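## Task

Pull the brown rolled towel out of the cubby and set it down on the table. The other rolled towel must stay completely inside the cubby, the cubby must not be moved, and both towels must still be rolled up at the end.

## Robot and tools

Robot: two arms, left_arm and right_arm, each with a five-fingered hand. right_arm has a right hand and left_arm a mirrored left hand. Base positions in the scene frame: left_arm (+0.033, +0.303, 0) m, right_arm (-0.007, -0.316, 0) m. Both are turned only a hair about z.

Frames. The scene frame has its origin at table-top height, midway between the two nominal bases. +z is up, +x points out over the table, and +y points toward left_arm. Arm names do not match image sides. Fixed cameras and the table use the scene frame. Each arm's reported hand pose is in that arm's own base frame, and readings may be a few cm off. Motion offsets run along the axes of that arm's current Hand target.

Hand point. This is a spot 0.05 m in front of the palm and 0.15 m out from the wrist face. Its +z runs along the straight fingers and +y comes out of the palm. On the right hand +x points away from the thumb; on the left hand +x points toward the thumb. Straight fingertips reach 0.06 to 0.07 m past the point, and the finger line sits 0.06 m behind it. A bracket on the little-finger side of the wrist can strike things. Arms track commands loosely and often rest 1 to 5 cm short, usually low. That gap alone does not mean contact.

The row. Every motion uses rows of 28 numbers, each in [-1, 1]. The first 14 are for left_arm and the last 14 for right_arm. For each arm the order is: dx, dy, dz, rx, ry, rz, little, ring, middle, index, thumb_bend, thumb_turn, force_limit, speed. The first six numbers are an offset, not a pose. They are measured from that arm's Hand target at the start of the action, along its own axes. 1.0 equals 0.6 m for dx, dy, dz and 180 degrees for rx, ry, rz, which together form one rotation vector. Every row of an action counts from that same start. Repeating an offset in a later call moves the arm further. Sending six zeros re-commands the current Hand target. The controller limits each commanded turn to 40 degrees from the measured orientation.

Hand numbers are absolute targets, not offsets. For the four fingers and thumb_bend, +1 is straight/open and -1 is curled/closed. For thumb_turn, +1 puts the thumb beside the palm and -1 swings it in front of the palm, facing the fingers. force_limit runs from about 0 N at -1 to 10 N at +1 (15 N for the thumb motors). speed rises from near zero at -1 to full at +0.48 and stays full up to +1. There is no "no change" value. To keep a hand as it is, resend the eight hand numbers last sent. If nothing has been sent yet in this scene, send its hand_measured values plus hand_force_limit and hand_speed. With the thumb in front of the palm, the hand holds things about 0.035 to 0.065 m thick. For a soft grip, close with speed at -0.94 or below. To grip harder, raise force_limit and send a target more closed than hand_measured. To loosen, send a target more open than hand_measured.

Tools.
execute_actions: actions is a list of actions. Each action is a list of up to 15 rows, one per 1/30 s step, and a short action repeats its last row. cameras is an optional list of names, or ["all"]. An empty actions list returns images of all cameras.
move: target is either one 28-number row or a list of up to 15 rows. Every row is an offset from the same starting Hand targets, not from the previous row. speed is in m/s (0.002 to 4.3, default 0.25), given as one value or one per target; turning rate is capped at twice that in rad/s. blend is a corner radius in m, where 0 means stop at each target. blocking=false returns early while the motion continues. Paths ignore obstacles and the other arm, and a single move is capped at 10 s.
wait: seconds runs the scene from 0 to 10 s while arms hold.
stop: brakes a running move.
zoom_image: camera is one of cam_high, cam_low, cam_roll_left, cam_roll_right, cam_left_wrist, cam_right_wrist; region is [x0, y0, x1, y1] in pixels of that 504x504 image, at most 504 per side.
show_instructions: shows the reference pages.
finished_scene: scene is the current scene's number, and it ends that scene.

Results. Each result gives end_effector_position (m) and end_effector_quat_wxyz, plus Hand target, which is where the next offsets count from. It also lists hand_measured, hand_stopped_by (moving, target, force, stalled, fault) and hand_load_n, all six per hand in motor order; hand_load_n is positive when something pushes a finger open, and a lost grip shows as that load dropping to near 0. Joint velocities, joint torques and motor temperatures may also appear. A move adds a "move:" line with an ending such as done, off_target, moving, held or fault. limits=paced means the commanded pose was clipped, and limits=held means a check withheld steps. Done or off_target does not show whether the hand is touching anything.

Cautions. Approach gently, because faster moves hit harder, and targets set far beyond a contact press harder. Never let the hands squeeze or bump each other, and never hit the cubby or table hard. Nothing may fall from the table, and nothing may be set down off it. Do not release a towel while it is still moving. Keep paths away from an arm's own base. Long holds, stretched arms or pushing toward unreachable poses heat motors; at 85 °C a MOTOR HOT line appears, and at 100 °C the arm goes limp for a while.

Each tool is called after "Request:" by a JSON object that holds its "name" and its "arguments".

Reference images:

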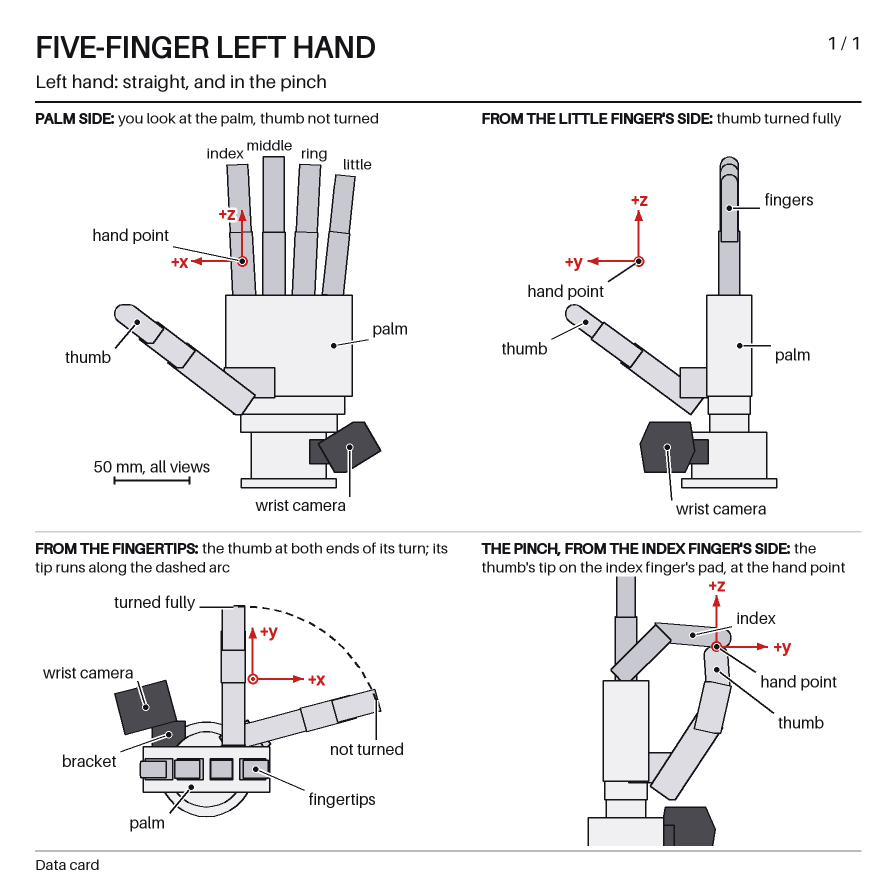

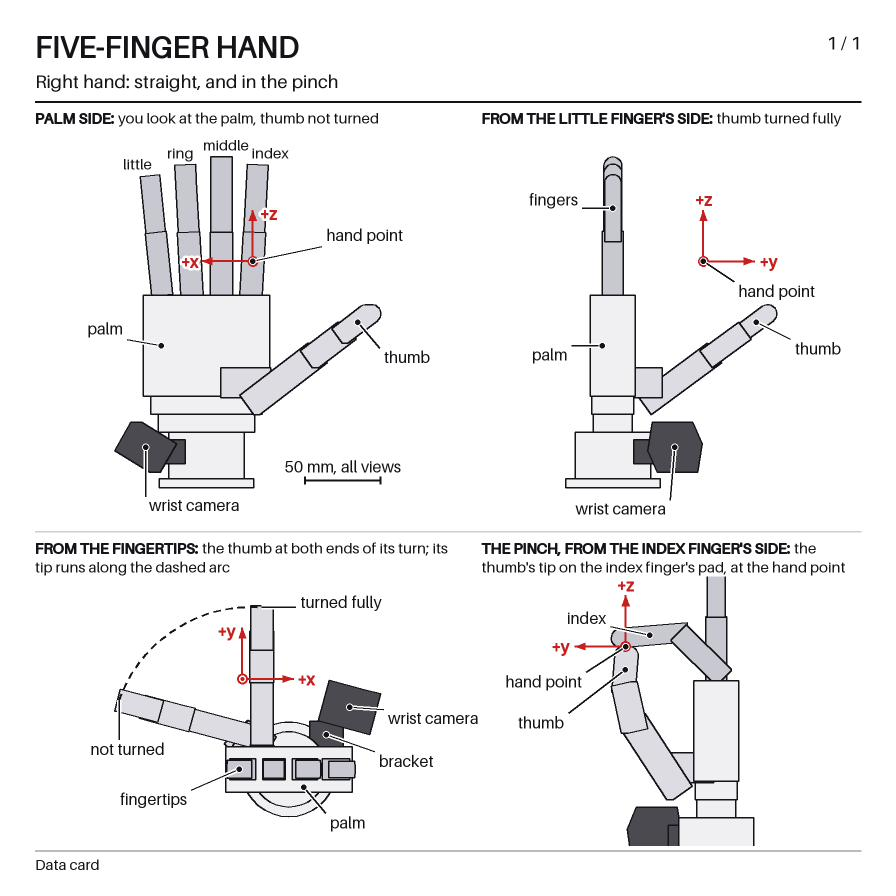

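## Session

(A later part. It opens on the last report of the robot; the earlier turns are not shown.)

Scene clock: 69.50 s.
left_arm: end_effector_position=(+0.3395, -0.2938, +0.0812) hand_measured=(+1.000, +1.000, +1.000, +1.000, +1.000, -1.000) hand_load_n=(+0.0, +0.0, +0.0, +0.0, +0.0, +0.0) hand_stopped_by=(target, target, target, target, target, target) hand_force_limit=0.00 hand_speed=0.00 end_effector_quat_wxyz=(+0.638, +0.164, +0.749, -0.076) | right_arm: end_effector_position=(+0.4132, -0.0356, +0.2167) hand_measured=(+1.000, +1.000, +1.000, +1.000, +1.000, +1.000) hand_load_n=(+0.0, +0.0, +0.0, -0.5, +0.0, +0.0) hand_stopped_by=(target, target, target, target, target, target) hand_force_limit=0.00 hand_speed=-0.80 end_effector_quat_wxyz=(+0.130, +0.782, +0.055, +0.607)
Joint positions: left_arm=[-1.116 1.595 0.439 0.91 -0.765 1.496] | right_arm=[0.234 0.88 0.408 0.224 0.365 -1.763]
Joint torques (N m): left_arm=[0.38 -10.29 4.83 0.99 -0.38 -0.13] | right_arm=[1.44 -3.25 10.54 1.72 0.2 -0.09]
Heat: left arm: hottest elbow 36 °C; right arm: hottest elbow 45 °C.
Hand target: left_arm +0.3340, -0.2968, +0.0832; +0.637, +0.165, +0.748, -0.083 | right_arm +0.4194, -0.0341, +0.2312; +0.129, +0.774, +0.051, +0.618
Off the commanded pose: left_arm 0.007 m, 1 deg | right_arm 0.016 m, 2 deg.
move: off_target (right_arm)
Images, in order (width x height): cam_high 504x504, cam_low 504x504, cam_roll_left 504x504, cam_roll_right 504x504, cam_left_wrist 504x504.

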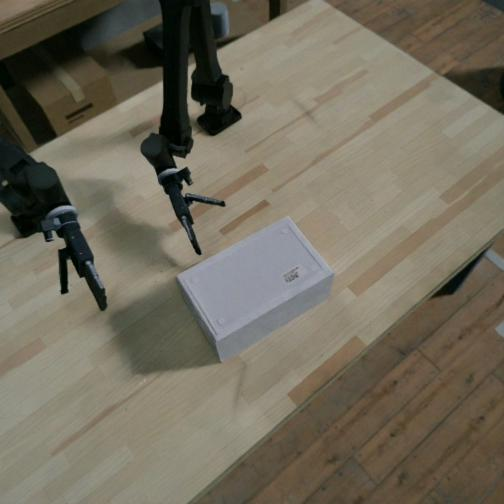

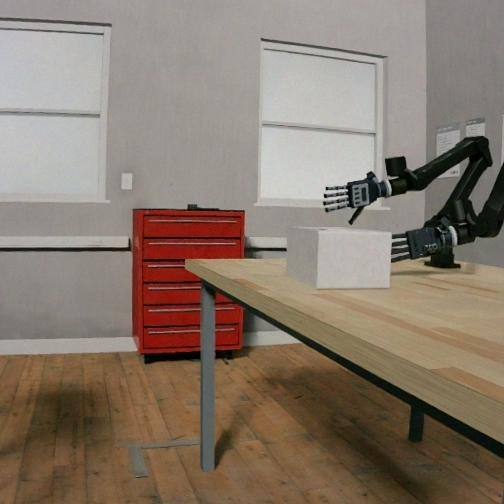

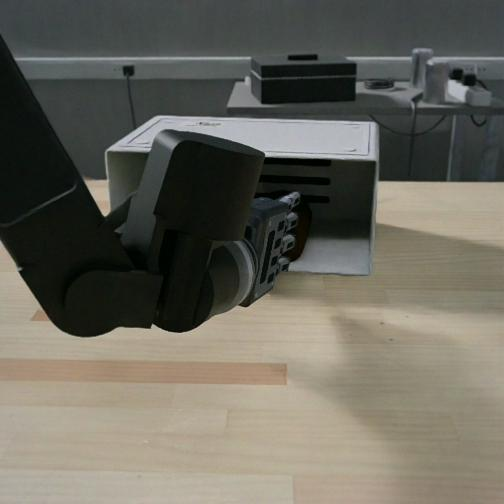

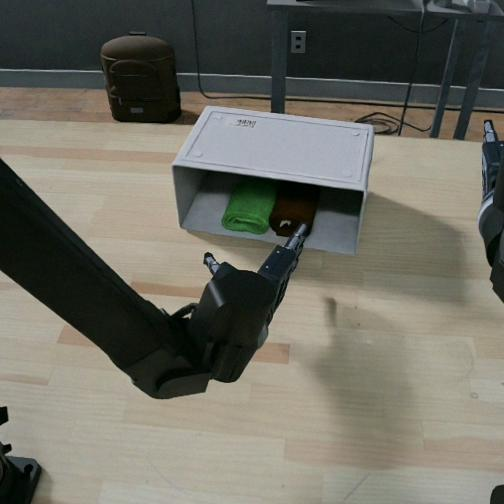

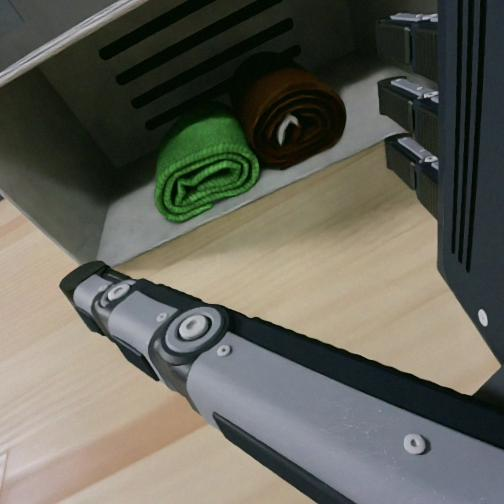

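Request:
{"name": "move", "arguments": {"target": [[0.025,-0.0385,0.0602,-0.0436,0.0038,-0.0077,1,1,1,1,1,-1,0,0,0,0,0,0,0,0,1,1,1,1,1,1,0,-0.8]], "speed": 0.08, "cameras": ["cam_left_wrist","cam_roll_right","cam_roll_left"]}}

Request:
{"name": "zoom_image", "arguments": {"camera": "cam_roll_right", "region": [140, 100, 390, 300]}}

Request:
{"name": "zoom_image", "arguments": {"camera": "cam_roll_left", "region": [200, 120, 400, 320]}}

Scene clock: 83.87 s.
left_arm: end_effector_position=(+0.3571, -0.3128, +0.0584) hand_measured=(+1.000, +1.000, +1.000, +1.000, +1.000, -1.000) hand_load_n=(+0.0, +0.0, +0.5, +0.0, +0.0, +0.5) hand_stopped_by=(target, target, target, target, target, target) hand_force_limit=0.00 hand_speed=0.00 end_effector_quat_wxyz=(+0.639, +0.115, +0.760, -0.029) | right_arm: end_effector_position=(+0.4132, -0.0356, +0.2167) hand_measured=(+1.000, +1.000, +1.000, +1.000, +1.000, +1.000) hand_load_n=(+0.0, +0.0, +0.0, +0.0, +0.0, +0.0) hand_stopped_by=(target, target, target, target, target, target) hand_force_limit=0.00 hand_speed=-0.80 end_effector_quat_wxyz=(+0.130, +0.782, +0.055, +0.607)
Joint positions: left_arm=[-1.124 1.749 0.578 0.872 -0.908 1.438] | right_arm=[0.234 0.88 0.408 0.224 0.365 -1.763]
Joint torques (N m): left_arm=[0.56 -10.64 7.73 1.09 -0.44 -0.14] | right_arm=[1.2 -3.25 10.59 1.7 0.19 -0.08]
Heat: left arm: hottest elbow 36 °C; right arm: hottest elbow 45 °C.
Hand target: left_arm +0.3574, -0.3283, +0.0604; +0.642, +0.112, +0.758, -0.038 | right_arm +0.4194, -0.0341, +0.2312; +0.129, +0.774, +0.051, +0.618
Off the commanded pose: left_arm 0.016 m, 1 deg | right_arm 0.016 m, 2 deg.
move: off_target (left_arm, right_arm)
Images, in order (width x height): cam_roll_left 504x504, cam_roll_right 504x504, cam_left_wrist 504x504.

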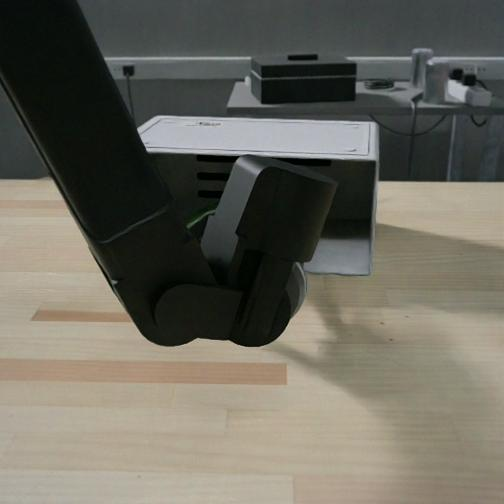

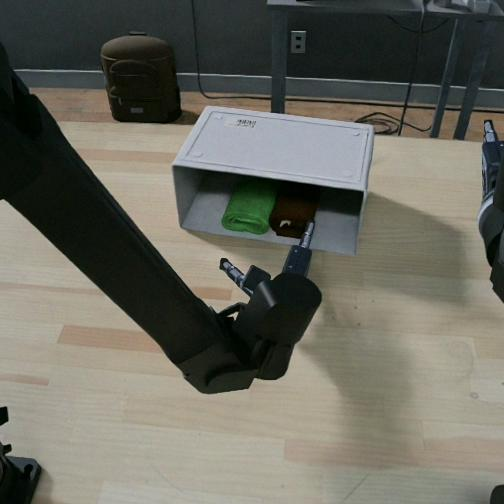

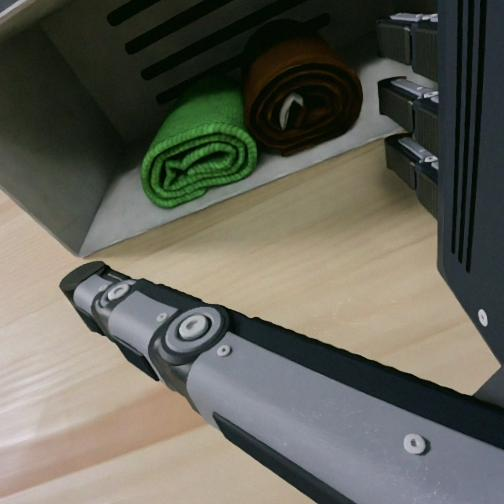

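Scaled by 2.016.

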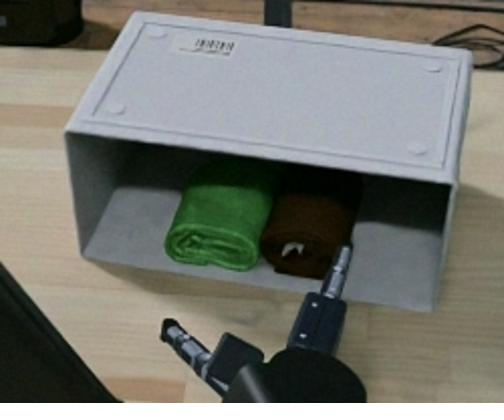

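Scaled by 2.520.

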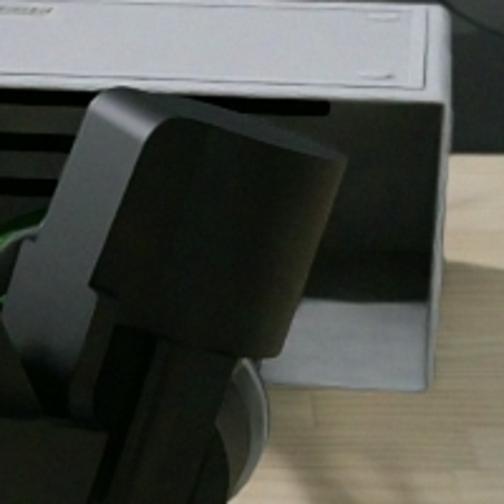

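Request:
{"name": "zoom_image", "arguments": {"camera": "cam_left_wrist", "region": [200, 0, 504, 300]}}

Scaled by 1.658.

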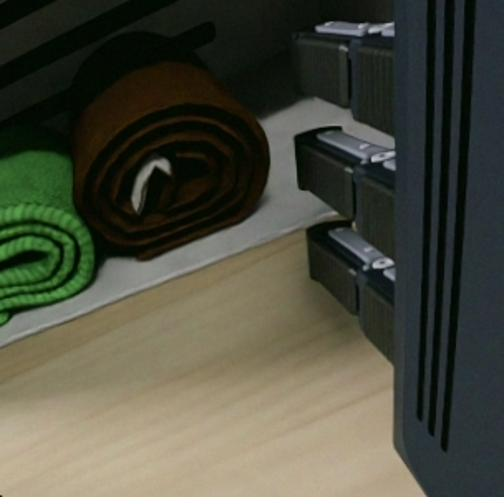

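Request:
{"name": "move", "arguments": {"target": [[-0.011,0.003,0.0648,0,0,0,1,1,1,1,1,-1,0,0,0,0,0,0,0,0,1,1,1,1,1,1,0,-0.8]], "speed": 0.05, "cameras": ["cam_left_wrist","cam_roll_right"]}}

Request:
{"name": "zoom_image", "arguments": {"camera": "cam_roll_right", "region": [200, 130, 400, 290]}}

Scene clock: 98.00 s.
left_arm: end_effector_position=(+0.3855, -0.3293, +0.0575) hand_measured=(+1.000, +1.000, +1.000, +1.000, +1.000, -1.000) hand_load_n=(+0.0, +0.0, +0.0, +0.0, +0.0, +0.5) hand_stopped_by=(target, target, target, target, target, target) hand_force_limit=0.00 hand_speed=0.00 end_effector_quat_wxyz=(+0.639, +0.116, +0.760, -0.041) | right_arm: end_effector_position=(+0.4132, -0.0356, +0.2167) hand_measured=(+1.000, +1.000, +1.000, +1.000, +1.000, +1.000) hand_load_n=(+0.0, +0.0, +0.0, +0.0, +0.0, +0.0) hand_stopped_by=(target, target, target, target, target, target) hand_force_limit=0.00 hand_speed=-0.80 end_effector_quat_wxyz=(+0.130, +0.782, +0.055, +0.607)
Joint positions: left_arm=[-1.073 1.788 0.643 0.872 -0.839 1.452] | right_arm=[0.234 0.88 0.408 0.224 0.365 -1.763]
Joint torques (N m): left_arm=[2.49 -11.93 7.92 1.2 -0.11 0.03] | right_arm=[1.38 -3.19 10.54 1.7 0.19 -0.08]
Motor temperatures (°C): left_arm=[31 33 37 33 28 30] | right_arm=[30 32 46 31 33 32]
Heat: left arm: hottest elbow 37 °C; right arm: hottest elbow 46 °C.
Hand target: left_arm +0.3963, -0.3351, +0.0601; +0.641, +0.112, +0.758, -0.038 | right_arm +0.4194, -0.0341, +0.2312; +0.129, +0.774, +0.051, +0.618
Off the commanded pose: left_arm 0.013 m, 1 deg | right_arm 0.016 m, 2 deg.
move: off_target (left_arm, right_arm)
Images, in order (width x height): cam_roll_right 504x504, cam_left_wrist 504x504.

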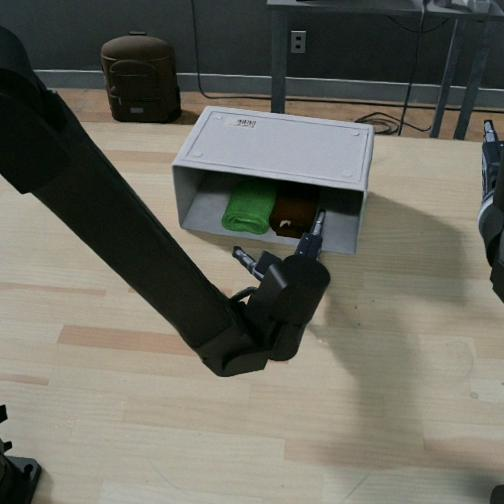

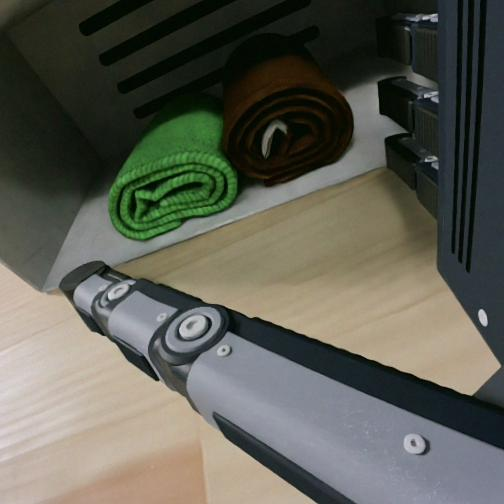

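Scaled by 2.520.

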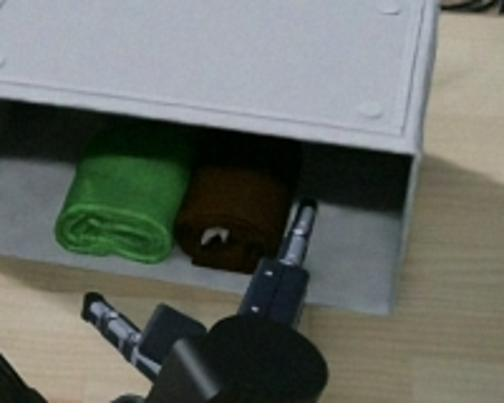

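Request:
{"name": "zoom_image", "arguments": {"camera": "cam_left_wrist", "region": [330, 60, 450, 240]}}

Scaled by 2.800.

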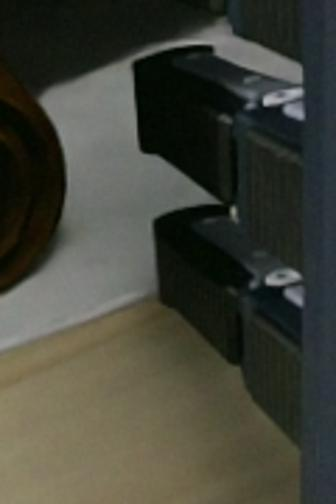

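Request:
{"name": "move", "arguments": {"target": [[-0.0268,-0.0305,0.002,0,0,0,1,1,1,1,1,-1,0,0,0,0,0,0,0,0,1,1,1,1,1,1,0,-0.8],[-0.0385,-0.0295,0.045,0,0,0,1,1,1,1,1,-1,0,0,0,0,0,0,0,0,1,1,1,1,1,1,0,-0.8]], "speed": 0.05, "cameras": ["cam_left_wrist","cam_roll_right"]}}

Request:
{"name": "zoom_image", "arguments": {"camera": "cam_roll_right", "region": [200, 130, 400, 290]}}

Scene clock: 104.37 s.
left_arm: end_effector_position=(+0.4102, -0.3539, +0.0720) hand_measured=(+1.000, +1.000, +1.000, +1.000, +1.000, -1.000) hand_load_n=(+0.0, +0.0, +0.0, +0.0, +0.0, +0.0) hand_stopped_by=(target, target, target, target, target, target) hand_force_limit=0.00 hand_speed=0.00 end_effector_quat_wxyz=(+0.638, +0.116, +0.760, -0.040) | right_arm: end_effector_position=(+0.4132, -0.0356, +0.2167) hand_measured=(+1.000, +1.000, +1.000, +1.000, +1.000, +1.000) hand_load_n=(+0.0, +0.5, +0.0, +0.0, +0.0, +0.0) hand_stopped_by=(target, target, target, target, target, target) hand_force_limit=0.00 hand_speed=-0.80 end_effector_quat_wxyz=(+0.130, +0.782, +0.055, +0.607)
Joint positions: left_arm=[-1.05 1.796 0.742 0.783 -0.818 1.461] | right_arm=[0.234 0.88 0.408 0.224 0.365 -1.763]
Joint torques (N m): left_arm=[2.02 -12.04 9.11 1.11 -0.13 0] | right_arm=[1.2 -3.25 10.54 1.73 0.19 -0.08]
Heat: left arm: hottest elbow 37 °C; right arm: hottest elbow 46 °C.
Hand target: left_arm +0.4219, -0.3605, +0.0766; +0.641, +0.112, +0.758, -0.038 | right_arm +0.4194, -0.0341, +0.2312; +0.129, +0.774, +0.051, +0.618
Off the commanded pose: left_arm 0.014 m, 1 deg | right_arm 0.016 m, 2 deg.
move: off_target (left_arm, right_arm)
Images, in order (width x height): cam_roll_right 504x504, cam_left_wrist 504x504.

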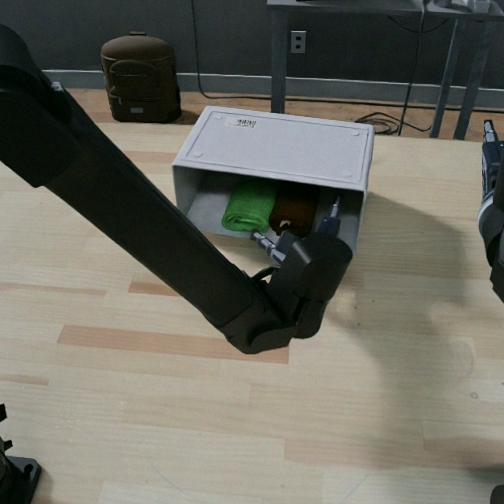

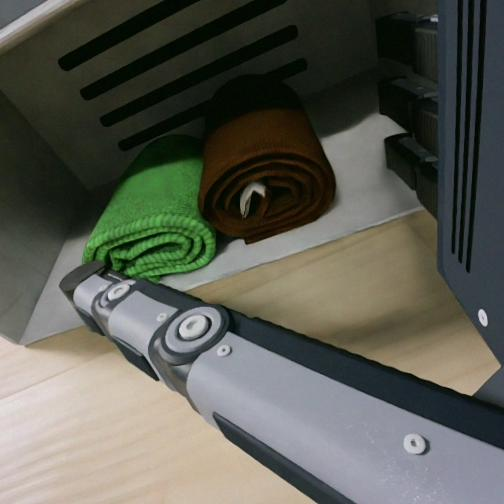

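Scaled by 2.520.

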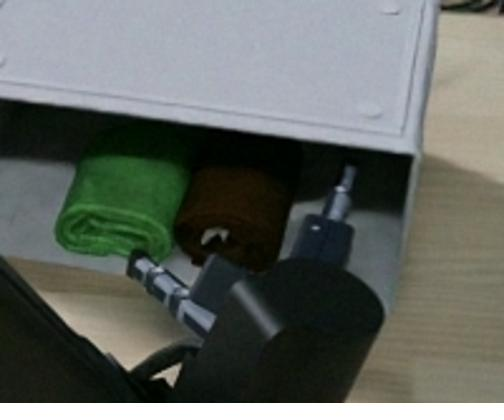

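Request:
{"name": "move", "arguments": {"target": [[-0.0173,-0.003,0.0985,0,0,0,1,1,1,1,1,-1,0,0,0,0,0,0,0,0,1,1,1,1,1,1,0,-0.8]], "speed": 0.06, "cameras": ["cam_left_wrist","cam_roll_right"]}}

Request:
{"name": "zoom_image", "arguments": {"camera": "cam_roll_right", "region": [200, 130, 400, 290]}}

Scene clock: 110.47 s.
left_arm: end_effector_position=(+0.4665, -0.3699, +0.0712) hand_measured=(+1.000, +1.000, +1.000, +1.000, +1.000, -1.000) hand_load_n=(+0.0, +0.0, +0.0, +0.0, +0.0, +0.0) hand_stopped_by=(target, target, target, target, target, target) hand_force_limit=0.00 hand_speed=0.00 end_effector_quat_wxyz=(+0.637, +0.117, +0.761, -0.040) | right_arm: end_effector_position=(+0.4132, -0.0356, +0.2167) hand_measured=(+1.000, +1.000, +1.000, +1.000, +1.000, +1.000) hand_load_n=(+0.0, +0.0, +0.0, +0.0, +0.0, +0.0) hand_stopped_by=(target, target, target, target, target, target) hand_force_limit=0.00 hand_speed=-0.80 end_effector_quat_wxyz=(+0.130, +0.782, +0.055, +0.607)
Joint positions: left_arm=[-0.964 1.871 0.869 0.75 -0.733 1.49] | right_arm=[0.234 0.88 0.408 0.224 0.365 -1.763]
Joint torques (N m): left_arm=[2.55 -13.92 9.76 1.21 -0.11 0.03] | right_arm=[1.32 -3.19 10.56 1.69 0.19 -0.09]
Heat: left arm: hottest elbow 38 °C; right arm: hottest elbow 47 °C.
Hand target: left_arm +0.4800, -0.3755, +0.0763; +0.641, +0.112, +0.758, -0.038 | right_arm +0.4194, -0.0341, +0.2312; +0.129, +0.774, +0.051, +0.618
Off the commanded pose: left_arm 0.016 m, 1 deg | right_arm 0.016 m, 2 deg.
move: off_target (left_arm, right_arm)
Images, in order (width x height): cam_roll_right 504x504, cam_left_wrist 504x504.

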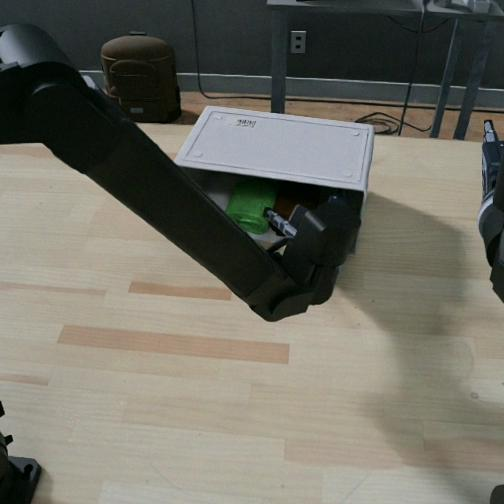

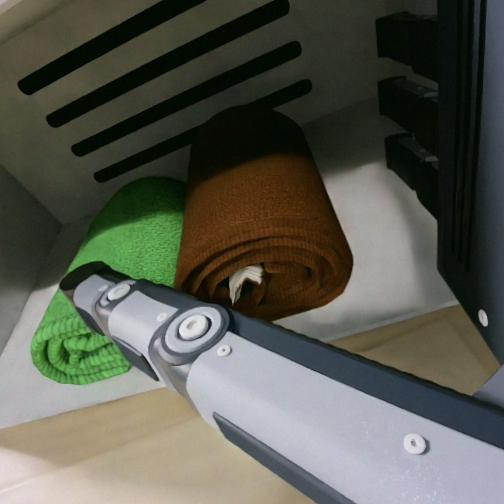

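Scaled by 2.520.

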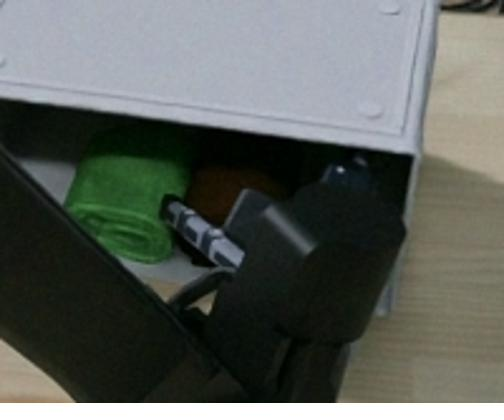

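Request:
{"name": "move", "arguments": {"target": [[-0.0022,-0.0182,0.0034,0,0,0,1,1,1,1,1,-1,0,0,0,0,0,0,0,0,1,1,1,1,1,1,0,-0.8],[-0.0147,-0.0177,0.055,0,0,0,1,1,1,1,1,-1,0,0,0,0,0,0,0,0,1,1,1,1,1,1,0,-0.8]], "speed": 0.05, "cameras": ["cam_left_wrist","cam_roll_right"]}}

Request:
{"name": "zoom_image", "arguments": {"camera": "cam_roll_right", "region": [200, 130, 400, 290]}}

Scene clock: 119.57 s.
left_arm: end_effector_position=(+0.4971, -0.3876, +0.0725) hand_measured=(+1.000, +1.000, +1.000, +1.000, +1.000, -1.000) hand_load_n=(+0.0, +0.0, +0.0, +0.0, +0.0, +0.5) hand_stopped_by=(target, target, target, target, target, target) hand_force_limit=0.00 hand_speed=0.00 end_effector_quat_wxyz=(+0.637, +0.116, +0.761, -0.039) | right_arm: end_effector_position=(+0.4132, -0.0356, +0.2167) hand_measured=(+1.000, +1.000, +1.000, +1.000, +1.000, +1.000) hand_load_n=(+0.0, +0.0, +0.0, +0.0, +0.0, +0.0) hand_stopped_by=(target, target, target, target, target, target) hand_force_limit=0.00 hand_speed=-0.80 end_effector_quat_wxyz=(+0.130, +0.782, +0.055, +0.607)
Joint positions: left_arm=[-0.935 1.921 0.968 0.705 -0.706 1.499] | right_arm=[0.234 0.88 0.408 0.224 0.365 -1.763]
Joint torques (N m): left_arm=[2.32 -15.68 10.43 1.06 -0.05 0.03] | right_arm=[1.26 -3.37 10.52 1.72 0.2 -0.08]
Heat: left arm: hottest elbow 38 °C; right arm: hottest elbow 47 °C.
Hand target: left_arm +0.5109, -0.3935, +0.0783; +0.641, +0.112, +0.758, -0.038 | right_arm +0.4194, -0.0341, +0.2312; +0.129, +0.774, +0.051, +0.618
Off the commanded pose: left_arm 0.016 m, 1 deg | right_arm 0.016 m, 2 deg.
move: off_target (left_arm, right_arm)
Images, in order (width x height): cam_roll_right 504x504, cam_left_wrist 504x504.

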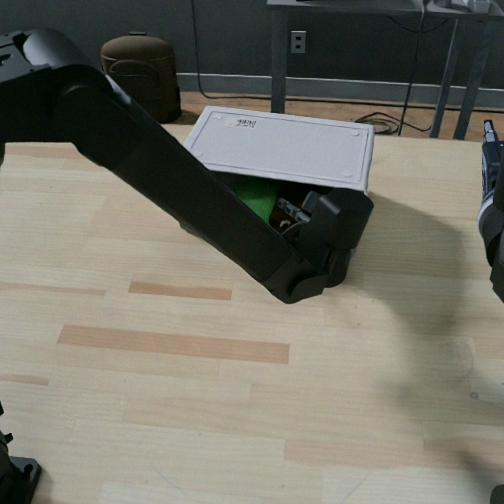

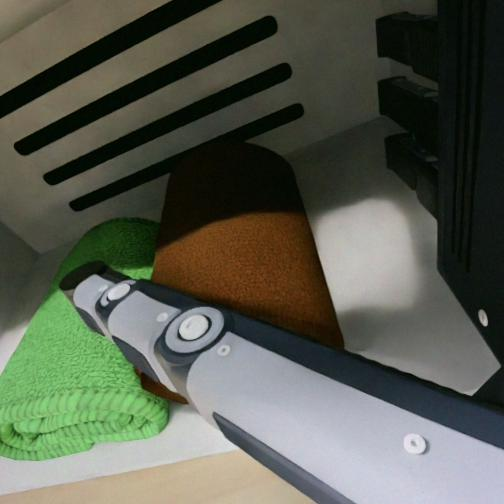

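Scaled by 2.520.

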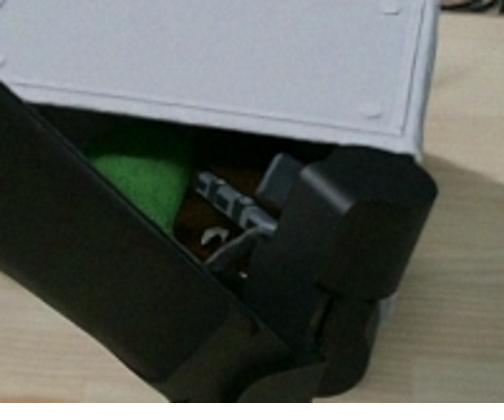

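Request:
{"name": "move", "arguments": {"target": [[0.0035,0.04,0,0,0,0,1,1,1,1,1,-1,0,0,0,0,0,0,0,0,1,1,1,1,1,1,0,-0.8],[0.033,0.0374,0.0052,0,0,0,1,1,1,1,1,-1,0,0,0,0,0,0,0,0,1,1,1,1,1,1,0,-0.8]], "speed": 0.05, "cameras": ["cam_left_wrist","cam_roll_right","cam_high"]}}

Request:
{"name": "zoom_image", "arguments": {"camera": "cam_roll_right", "region": [200, 130, 400, 290]}}

Scene clock: 130.60 s.
left_arm: end_effector_position=(+0.5115, -0.3761, +0.0657) hand_measured=(+1.000, +1.000, +1.000, +1.000, +1.000, -1.000) hand_load_n=(+0.0, +0.0, +0.0, +0.0, +0.0, +0.0) hand_stopped_by=(target, target, target, target, target, target) hand_force_limit=0.00 hand_speed=0.00 end_effector_quat_wxyz=(+0.641, +0.113, +0.758, -0.043) | right_arm: end_effector_position=(+0.4132, -0.0356, +0.2167) hand_measured=(+1.000, +1.000, +1.000, +1.000, +1.000, +1.000) hand_load_n=(+0.0, +0.0, +0.0, +0.0, +0.0, +0.0) hand_stopped_by=(target, target, target, target, target, target) hand_force_limit=0.00 hand_speed=-0.80 end_effector_quat_wxyz=(+0.130, +0.782, +0.055, +0.607)
Joint positions: left_arm=[-0.898 1.941 0.962 0.754 -0.671 1.509] | right_arm=[0.234 0.88 0.408 0.224 0.365 -1.763]
Joint torques (N m): left_arm=[2.32 -14.68 6.43 2.29 -0.1 0.02] | right_arm=[1.32 -3.31 10.56 1.72 0.19 -0.09]
Heat: left arm: hottest elbow 38 °C; right arm: hottest elbow 47 °C.
Hand target: left_arm +0.5158, -0.3699, +0.0604; +0.642, +0.112, +0.758, -0.038 | right_arm +0.4194, -0.0341, +0.2312; +0.129, +0.774, +0.051, +0.618
Off the commanded pose: left_arm 0.009 m, 1 deg | right_arm 0.016 m, 2 deg.
move: off_target (right_arm)
Images, in order (width x height): cam_high 504x504, cam_roll_right 504x504, cam_left_wrist 504x504.

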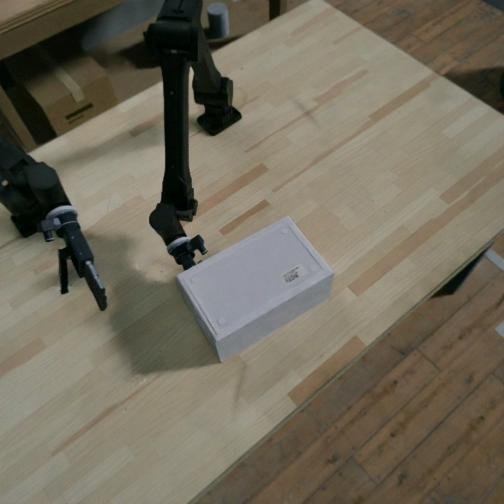

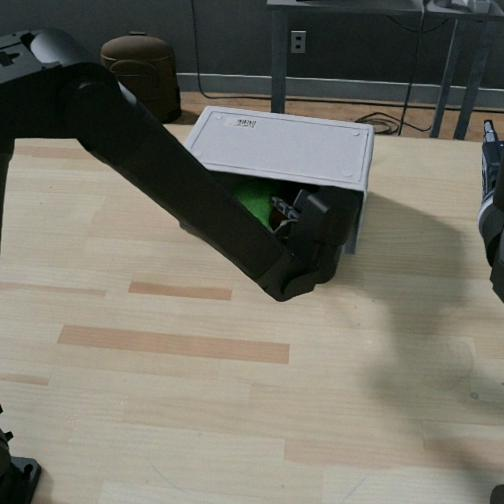

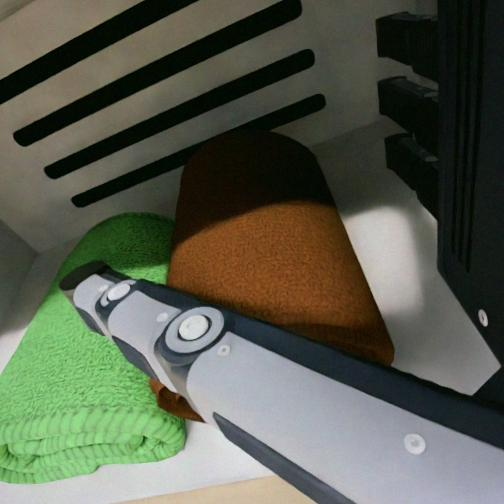

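Scaled by 2.520.

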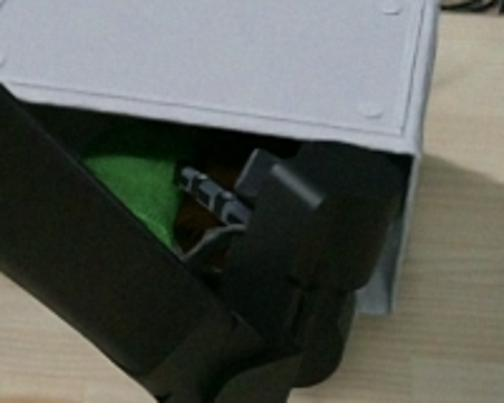

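Request:
{"name": "move", "arguments": {"target": [[0.0294,-0.0026,0.0052,0,0,0,1,1,1,1,1,-1,0,0,0,0,0,0,0,0,1,1,1,1,1,1,0,-0.8]], "speed": 0.04, "cameras": ["cam_left_wrist","cam_roll_right"]}}

Request:
{"name": "zoom_image", "arguments": {"camera": "cam_roll_right", "region": [200, 130, 400, 290]}}

Scene clock: 134.33 s.
left_arm: end_effector_position=(+0.5120, -0.3766, +0.0517) hand_measured=(+1.000, +1.000, +1.000, +1.000, +1.000, -1.000) hand_load_n=(+0.0, +0.0, +0.0, +0.0, +0.0, -0.5) hand_stopped_by=(target, target, target, target, target, target) hand_force_limit=0.00 hand_speed=0.00 end_effector_quat_wxyz=(+0.643, +0.113, +0.756, -0.044) | right_arm: end_effector_position=(+0.4132, -0.0356, +0.2167) hand_measured=(+1.000, +1.000, +1.000, +1.000, +1.000, +1.000) hand_load_n=(+0.0, +0.0, +0.0, +0.0, +0.0, +0.0) hand_stopped_by=(target, target, target, target, target, target) hand_force_limit=0.00 hand_speed=-0.80 end_effector_quat_wxyz=(+0.130, +0.782, +0.055, +0.607)
Joint positions: left_arm=[-0.898 1.979 0.962 0.799 -0.671 1.514] | right_arm=[0.234 0.88 0.408 0.224 0.365 -1.763]
Joint torques (N m): left_arm=[2.26 -14.62 6.11 2 -0.05 -0.03] | right_arm=[1.32 -3.14 10.55 1.7 0.19 -0.08]
Heat: left arm: hottest elbow 38 °C; right arm: hottest elbow 47 °C.
Hand target: left_arm +0.5158, -0.3699, +0.0423; +0.642, +0.112, +0.758, -0.038 | right_arm +0.4194, -0.0341, +0.2312; +0.129, +0.774, +0.051, +0.618
Off the commanded pose: left_arm 0.012 m, 1 deg | right_arm 0.016 m, 2 deg.
move: off_target (left_arm, right_arm)
Images, in order (width x height): cam_roll_right 504x504, cam_left_wrist 504x504.

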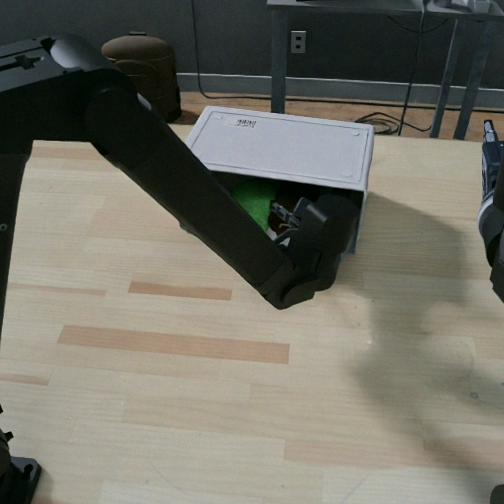

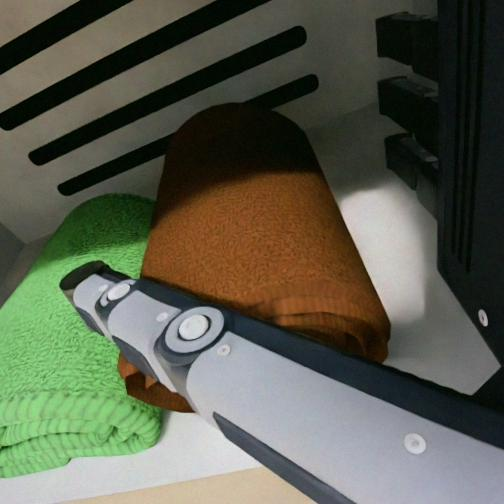

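Scaled by 2.520.

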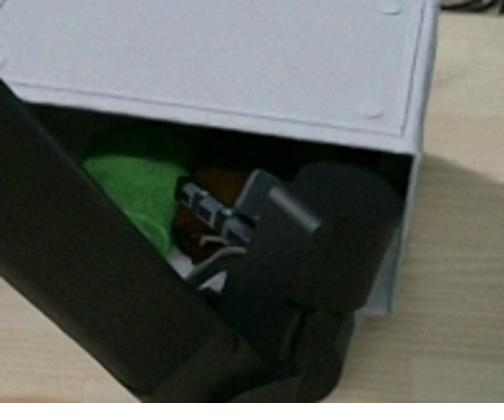

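Request:
{"name": "move", "arguments": {"target": [[0.0294,-0.0026,0.0052,0,0,0,1,1,1,1,1,-1,0,0,0,0,0,0,0,0,1,1,1,1,1,1,0,-0.8]], "speed": 0.04, "cameras": ["cam_left_wrist","cam_roll_right"]}}

Request:
{"name": "zoom_image", "arguments": {"camera": "cam_roll_right", "region": [200, 130, 400, 290]}}

Scene clock: 136.80 s.
left_arm: end_effector_position=(+0.5134, -0.3775, +0.0478) hand_measured=(+1.000, +1.000, +1.000, +1.000, +1.000, -1.000) hand_load_n=(+0.0, +0.0, +0.0, -0.5, +0.0, -3.0) hand_stopped_by=(target, target, target, target, target, target) hand_force_limit=0.00 hand_speed=0.00 end_effector_quat_wxyz=(+0.652, +0.111, +0.749, -0.046) | right_arm: end_effector_position=(+0.4132, -0.0356, +0.2167) hand_measured=(+1.000, +1.000, +1.000, +1.000, +1.000, +1.000) hand_load_n=(+0.0, +0.0, +0.0, +0.0, +0.0, +0.0) hand_stopped_by=(target, target, target, target, target, target) hand_force_limit=0.00 hand_speed=-0.80 end_effector_quat_wxyz=(+0.130, +0.782, +0.055, +0.607)
Joint positions: left_arm=[-0.898 2.004 0.962 0.854 -0.672 1.53] | right_arm=[0.234 0.88 0.408 0.224 0.365 -1.763]
Joint torques (N m): left_arm=[2.55 -13.45 5.93 1.66 -0.08 -0.17] | right_arm=[1.26 -3.14 10.55 1.72 0.18 -0.08]
Heat: left arm: hottest elbow 38 °C; right arm: hottest elbow 47 °C.
Hand target: left_arm +0.5158, -0.3699, +0.0243; +0.642, +0.112, +0.758, -0.038 | right_arm +0.4194, -0.0341, +0.2312; +0.129, +0.774, +0.051, +0.618
Off the commanded pose: left_arm 0.025 m, 2 deg | right_arm 0.016 m, 2 deg.
move: off_target (left_arm, right_arm)
Images, in order (width x height): cam_roll_right 504x504, cam_left_wrist 504x504.

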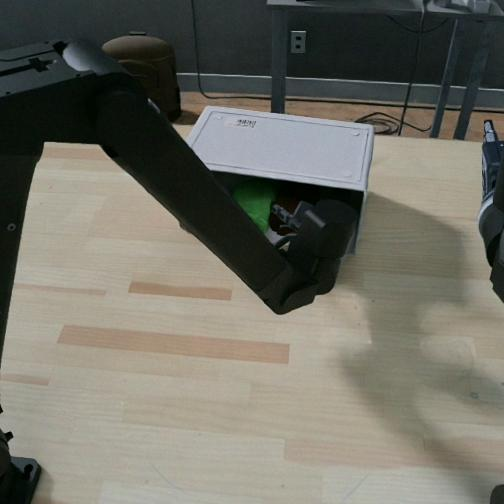

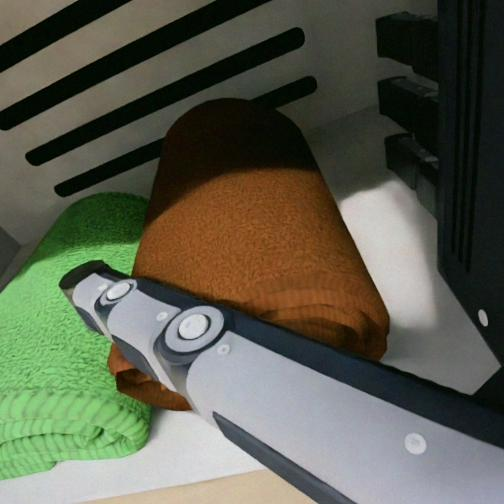

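Scaled by 2.520.

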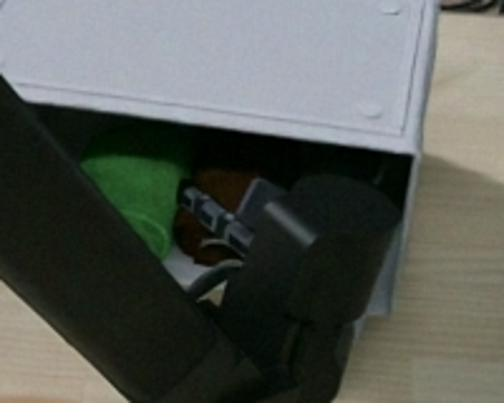

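Request:
{"name": "move", "arguments": {"target": [[-0.0198,-0.0383,-0.0029,0,0,0,1,1,1,1,1,-1,0,0,0,0,0,0,0,0,1,1,1,1,1,1,0,-0.8]], "speed": 0.04, "cameras": ["cam_left_wrist","cam_roll_right"]}}

Request:
{"name": "zoom_image", "arguments": {"camera": "cam_roll_right", "region": [200, 130, 400, 290]}}

Scene clock: 143.90 s.
left_arm: end_effector_position=(+0.5125, -0.3791, +0.0493) hand_measured=(+1.000, +1.000, +1.000, +1.000, +1.000, -1.000) hand_load_n=(+0.0, +0.0, +0.0, -0.5, +0.0, -1.5) hand_stopped_by=(target, target, target, target, target, target) hand_force_limit=0.00 hand_speed=0.00 end_effector_quat_wxyz=(+0.649, +0.108, +0.752, -0.032) | right_arm: end_effector_position=(+0.4132, -0.0356, +0.2167) hand_measured=(+1.000, +1.000, +1.000, +1.000, +1.000, +1.000) hand_load_n=(+0.0, +0.0, +0.0, +0.0, +0.0, +0.0) hand_stopped_by=(target, target, target, target, target, target) hand_force_limit=0.00 hand_speed=-0.80 end_effector_quat_wxyz=(+0.130, +0.782, +0.055, +0.607)
Joint positions: left_arm=[-0.907 2.004 0.98 0.82 -0.705 1.53] | right_arm=[0.234 0.88 0.408 0.224 0.365 -1.763]
Joint torques (N m): left_arm=[0.21 -13.33 8.75 0.77 -0.13 -0.27] | right_arm=[1.32 -3.31 10.54 1.74 0.19 -0.08]
Heat: left arm: hottest elbow 38 °C; right arm: hottest elbow 48 °C.
Hand target: left_arm +0.5109, -0.3934, +0.0344; +0.641, +0.112, +0.758, -0.038 | right_arm +0.4194, -0.0341, +0.2312; +0.129, +0.774, +0.051, +0.618
Off the commanded pose: left_arm 0.021 m, 1 deg | right_arm 0.016 m, 2 deg.
move: off_target (left_arm, right_arm)
Images, in order (width x height): cam_roll_right 504x504, cam_left_wrist 504x504.

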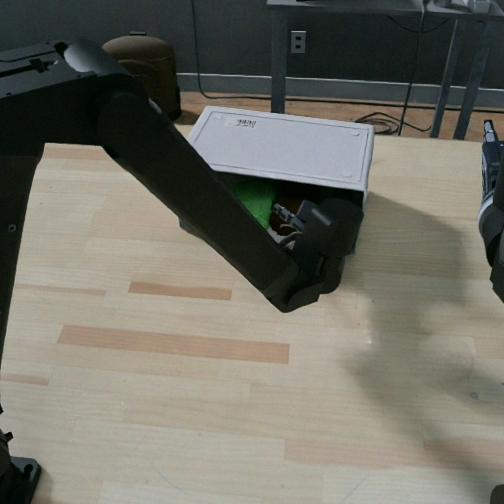

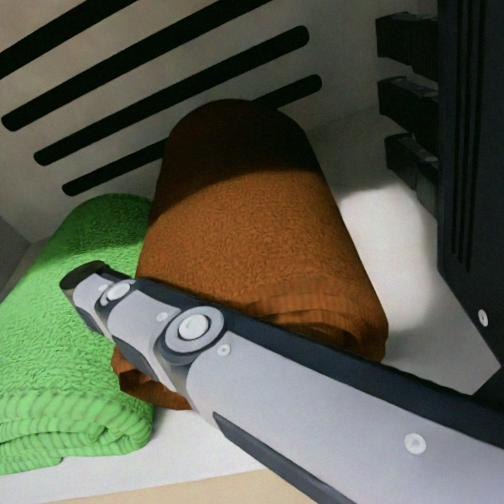

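Scaled by 2.520.

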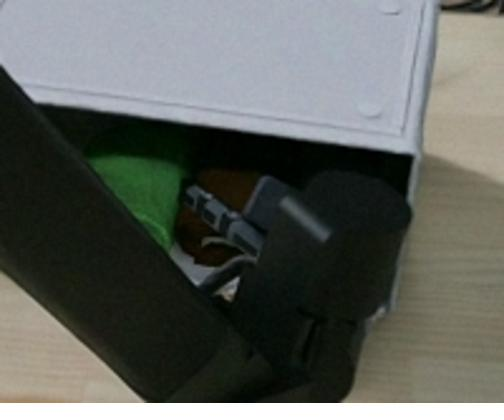

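Request:
{"name": "move", "arguments": {"target": [[0.012,-0.034,0.002,0,0,0,1,1,1,1,1,-1,0,0,0,0,0,0,0,0,1,1,1,1,1,1,0,-0.8]], "speed": 0.04, "cameras": ["cam_left_wrist","cam_roll_right"]}}

Request:
{"name": "zoom_image", "arguments": {"camera": "cam_roll_right", "region": [200, 130, 400, 290]}}

Scene clock: 145.83 s.
left_arm: end_effector_position=(+0.5138, -0.3926, +0.0482) hand_measured=(+1.000, +1.000, +1.000, +1.000, +1.000, -1.000) hand_load_n=(+0.0, +0.0, +0.0, -2.0, +0.0, -3.0) hand_stopped_by=(target, target, target, target, target, target) hand_force_limit=0.00 hand_speed=0.00 end_effector_quat_wxyz=(+0.654, +0.101, +0.749, -0.027) | right_arm: end_effector_position=(+0.4132, -0.0356, +0.2167) hand_measured=(+1.000, +1.000, +1.000, +1.000, +1.000, +1.000) hand_load_n=(+0.0, +0.0, +0.0, +0.0, +0.0, +0.0) hand_stopped_by=(target, target, target, target, target, target) hand_force_limit=0.00 hand_speed=-0.80 end_effector_quat_wxyz=(+0.130, +0.782, +0.055, +0.607)
Joint positions: left_arm=[-0.925 2.034 1.023 0.815 -0.739 1.53] | right_arm=[0.234 0.88 0.408 0.224 0.365 -1.763]
Joint torques (N m): left_arm=[-0.21 -13.22 8.38 0.61 0.16 -0.32] | right_arm=[1.38 -3.19 10.55 1.7 0.2 -0.09]
Heat: left arm: hottest elbow 38 °C; right arm: hottest elbow 48 °C.
Hand target: left_arm +0.5065, -0.4126, +0.0253; +0.641, +0.112, +0.758, -0.038 | right_arm +0.4194, -0.0341, +0.2312; +0.129, +0.774, +0.051, +0.618
Off the commanded pose: left_arm 0.031 m, 2 deg | right_arm 0.016 m, 2 deg.
move: off_target (left_arm, right_arm)
Images, in order (width x height): cam_roll_right 504x504, cam_left_wrist 504x504.

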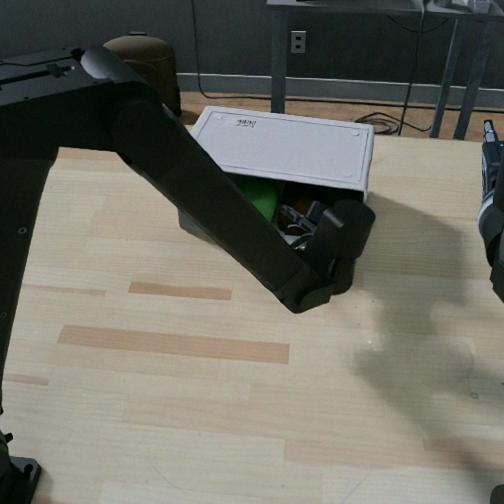

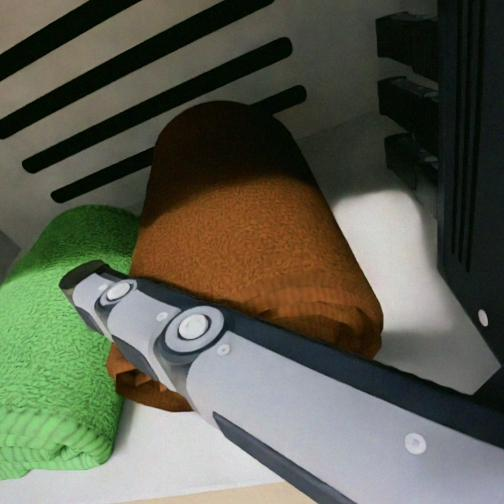

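Scaled by 2.520.

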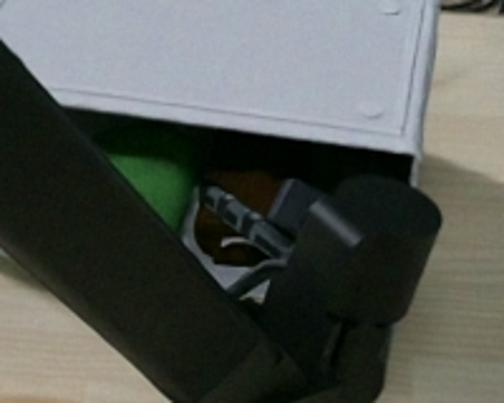

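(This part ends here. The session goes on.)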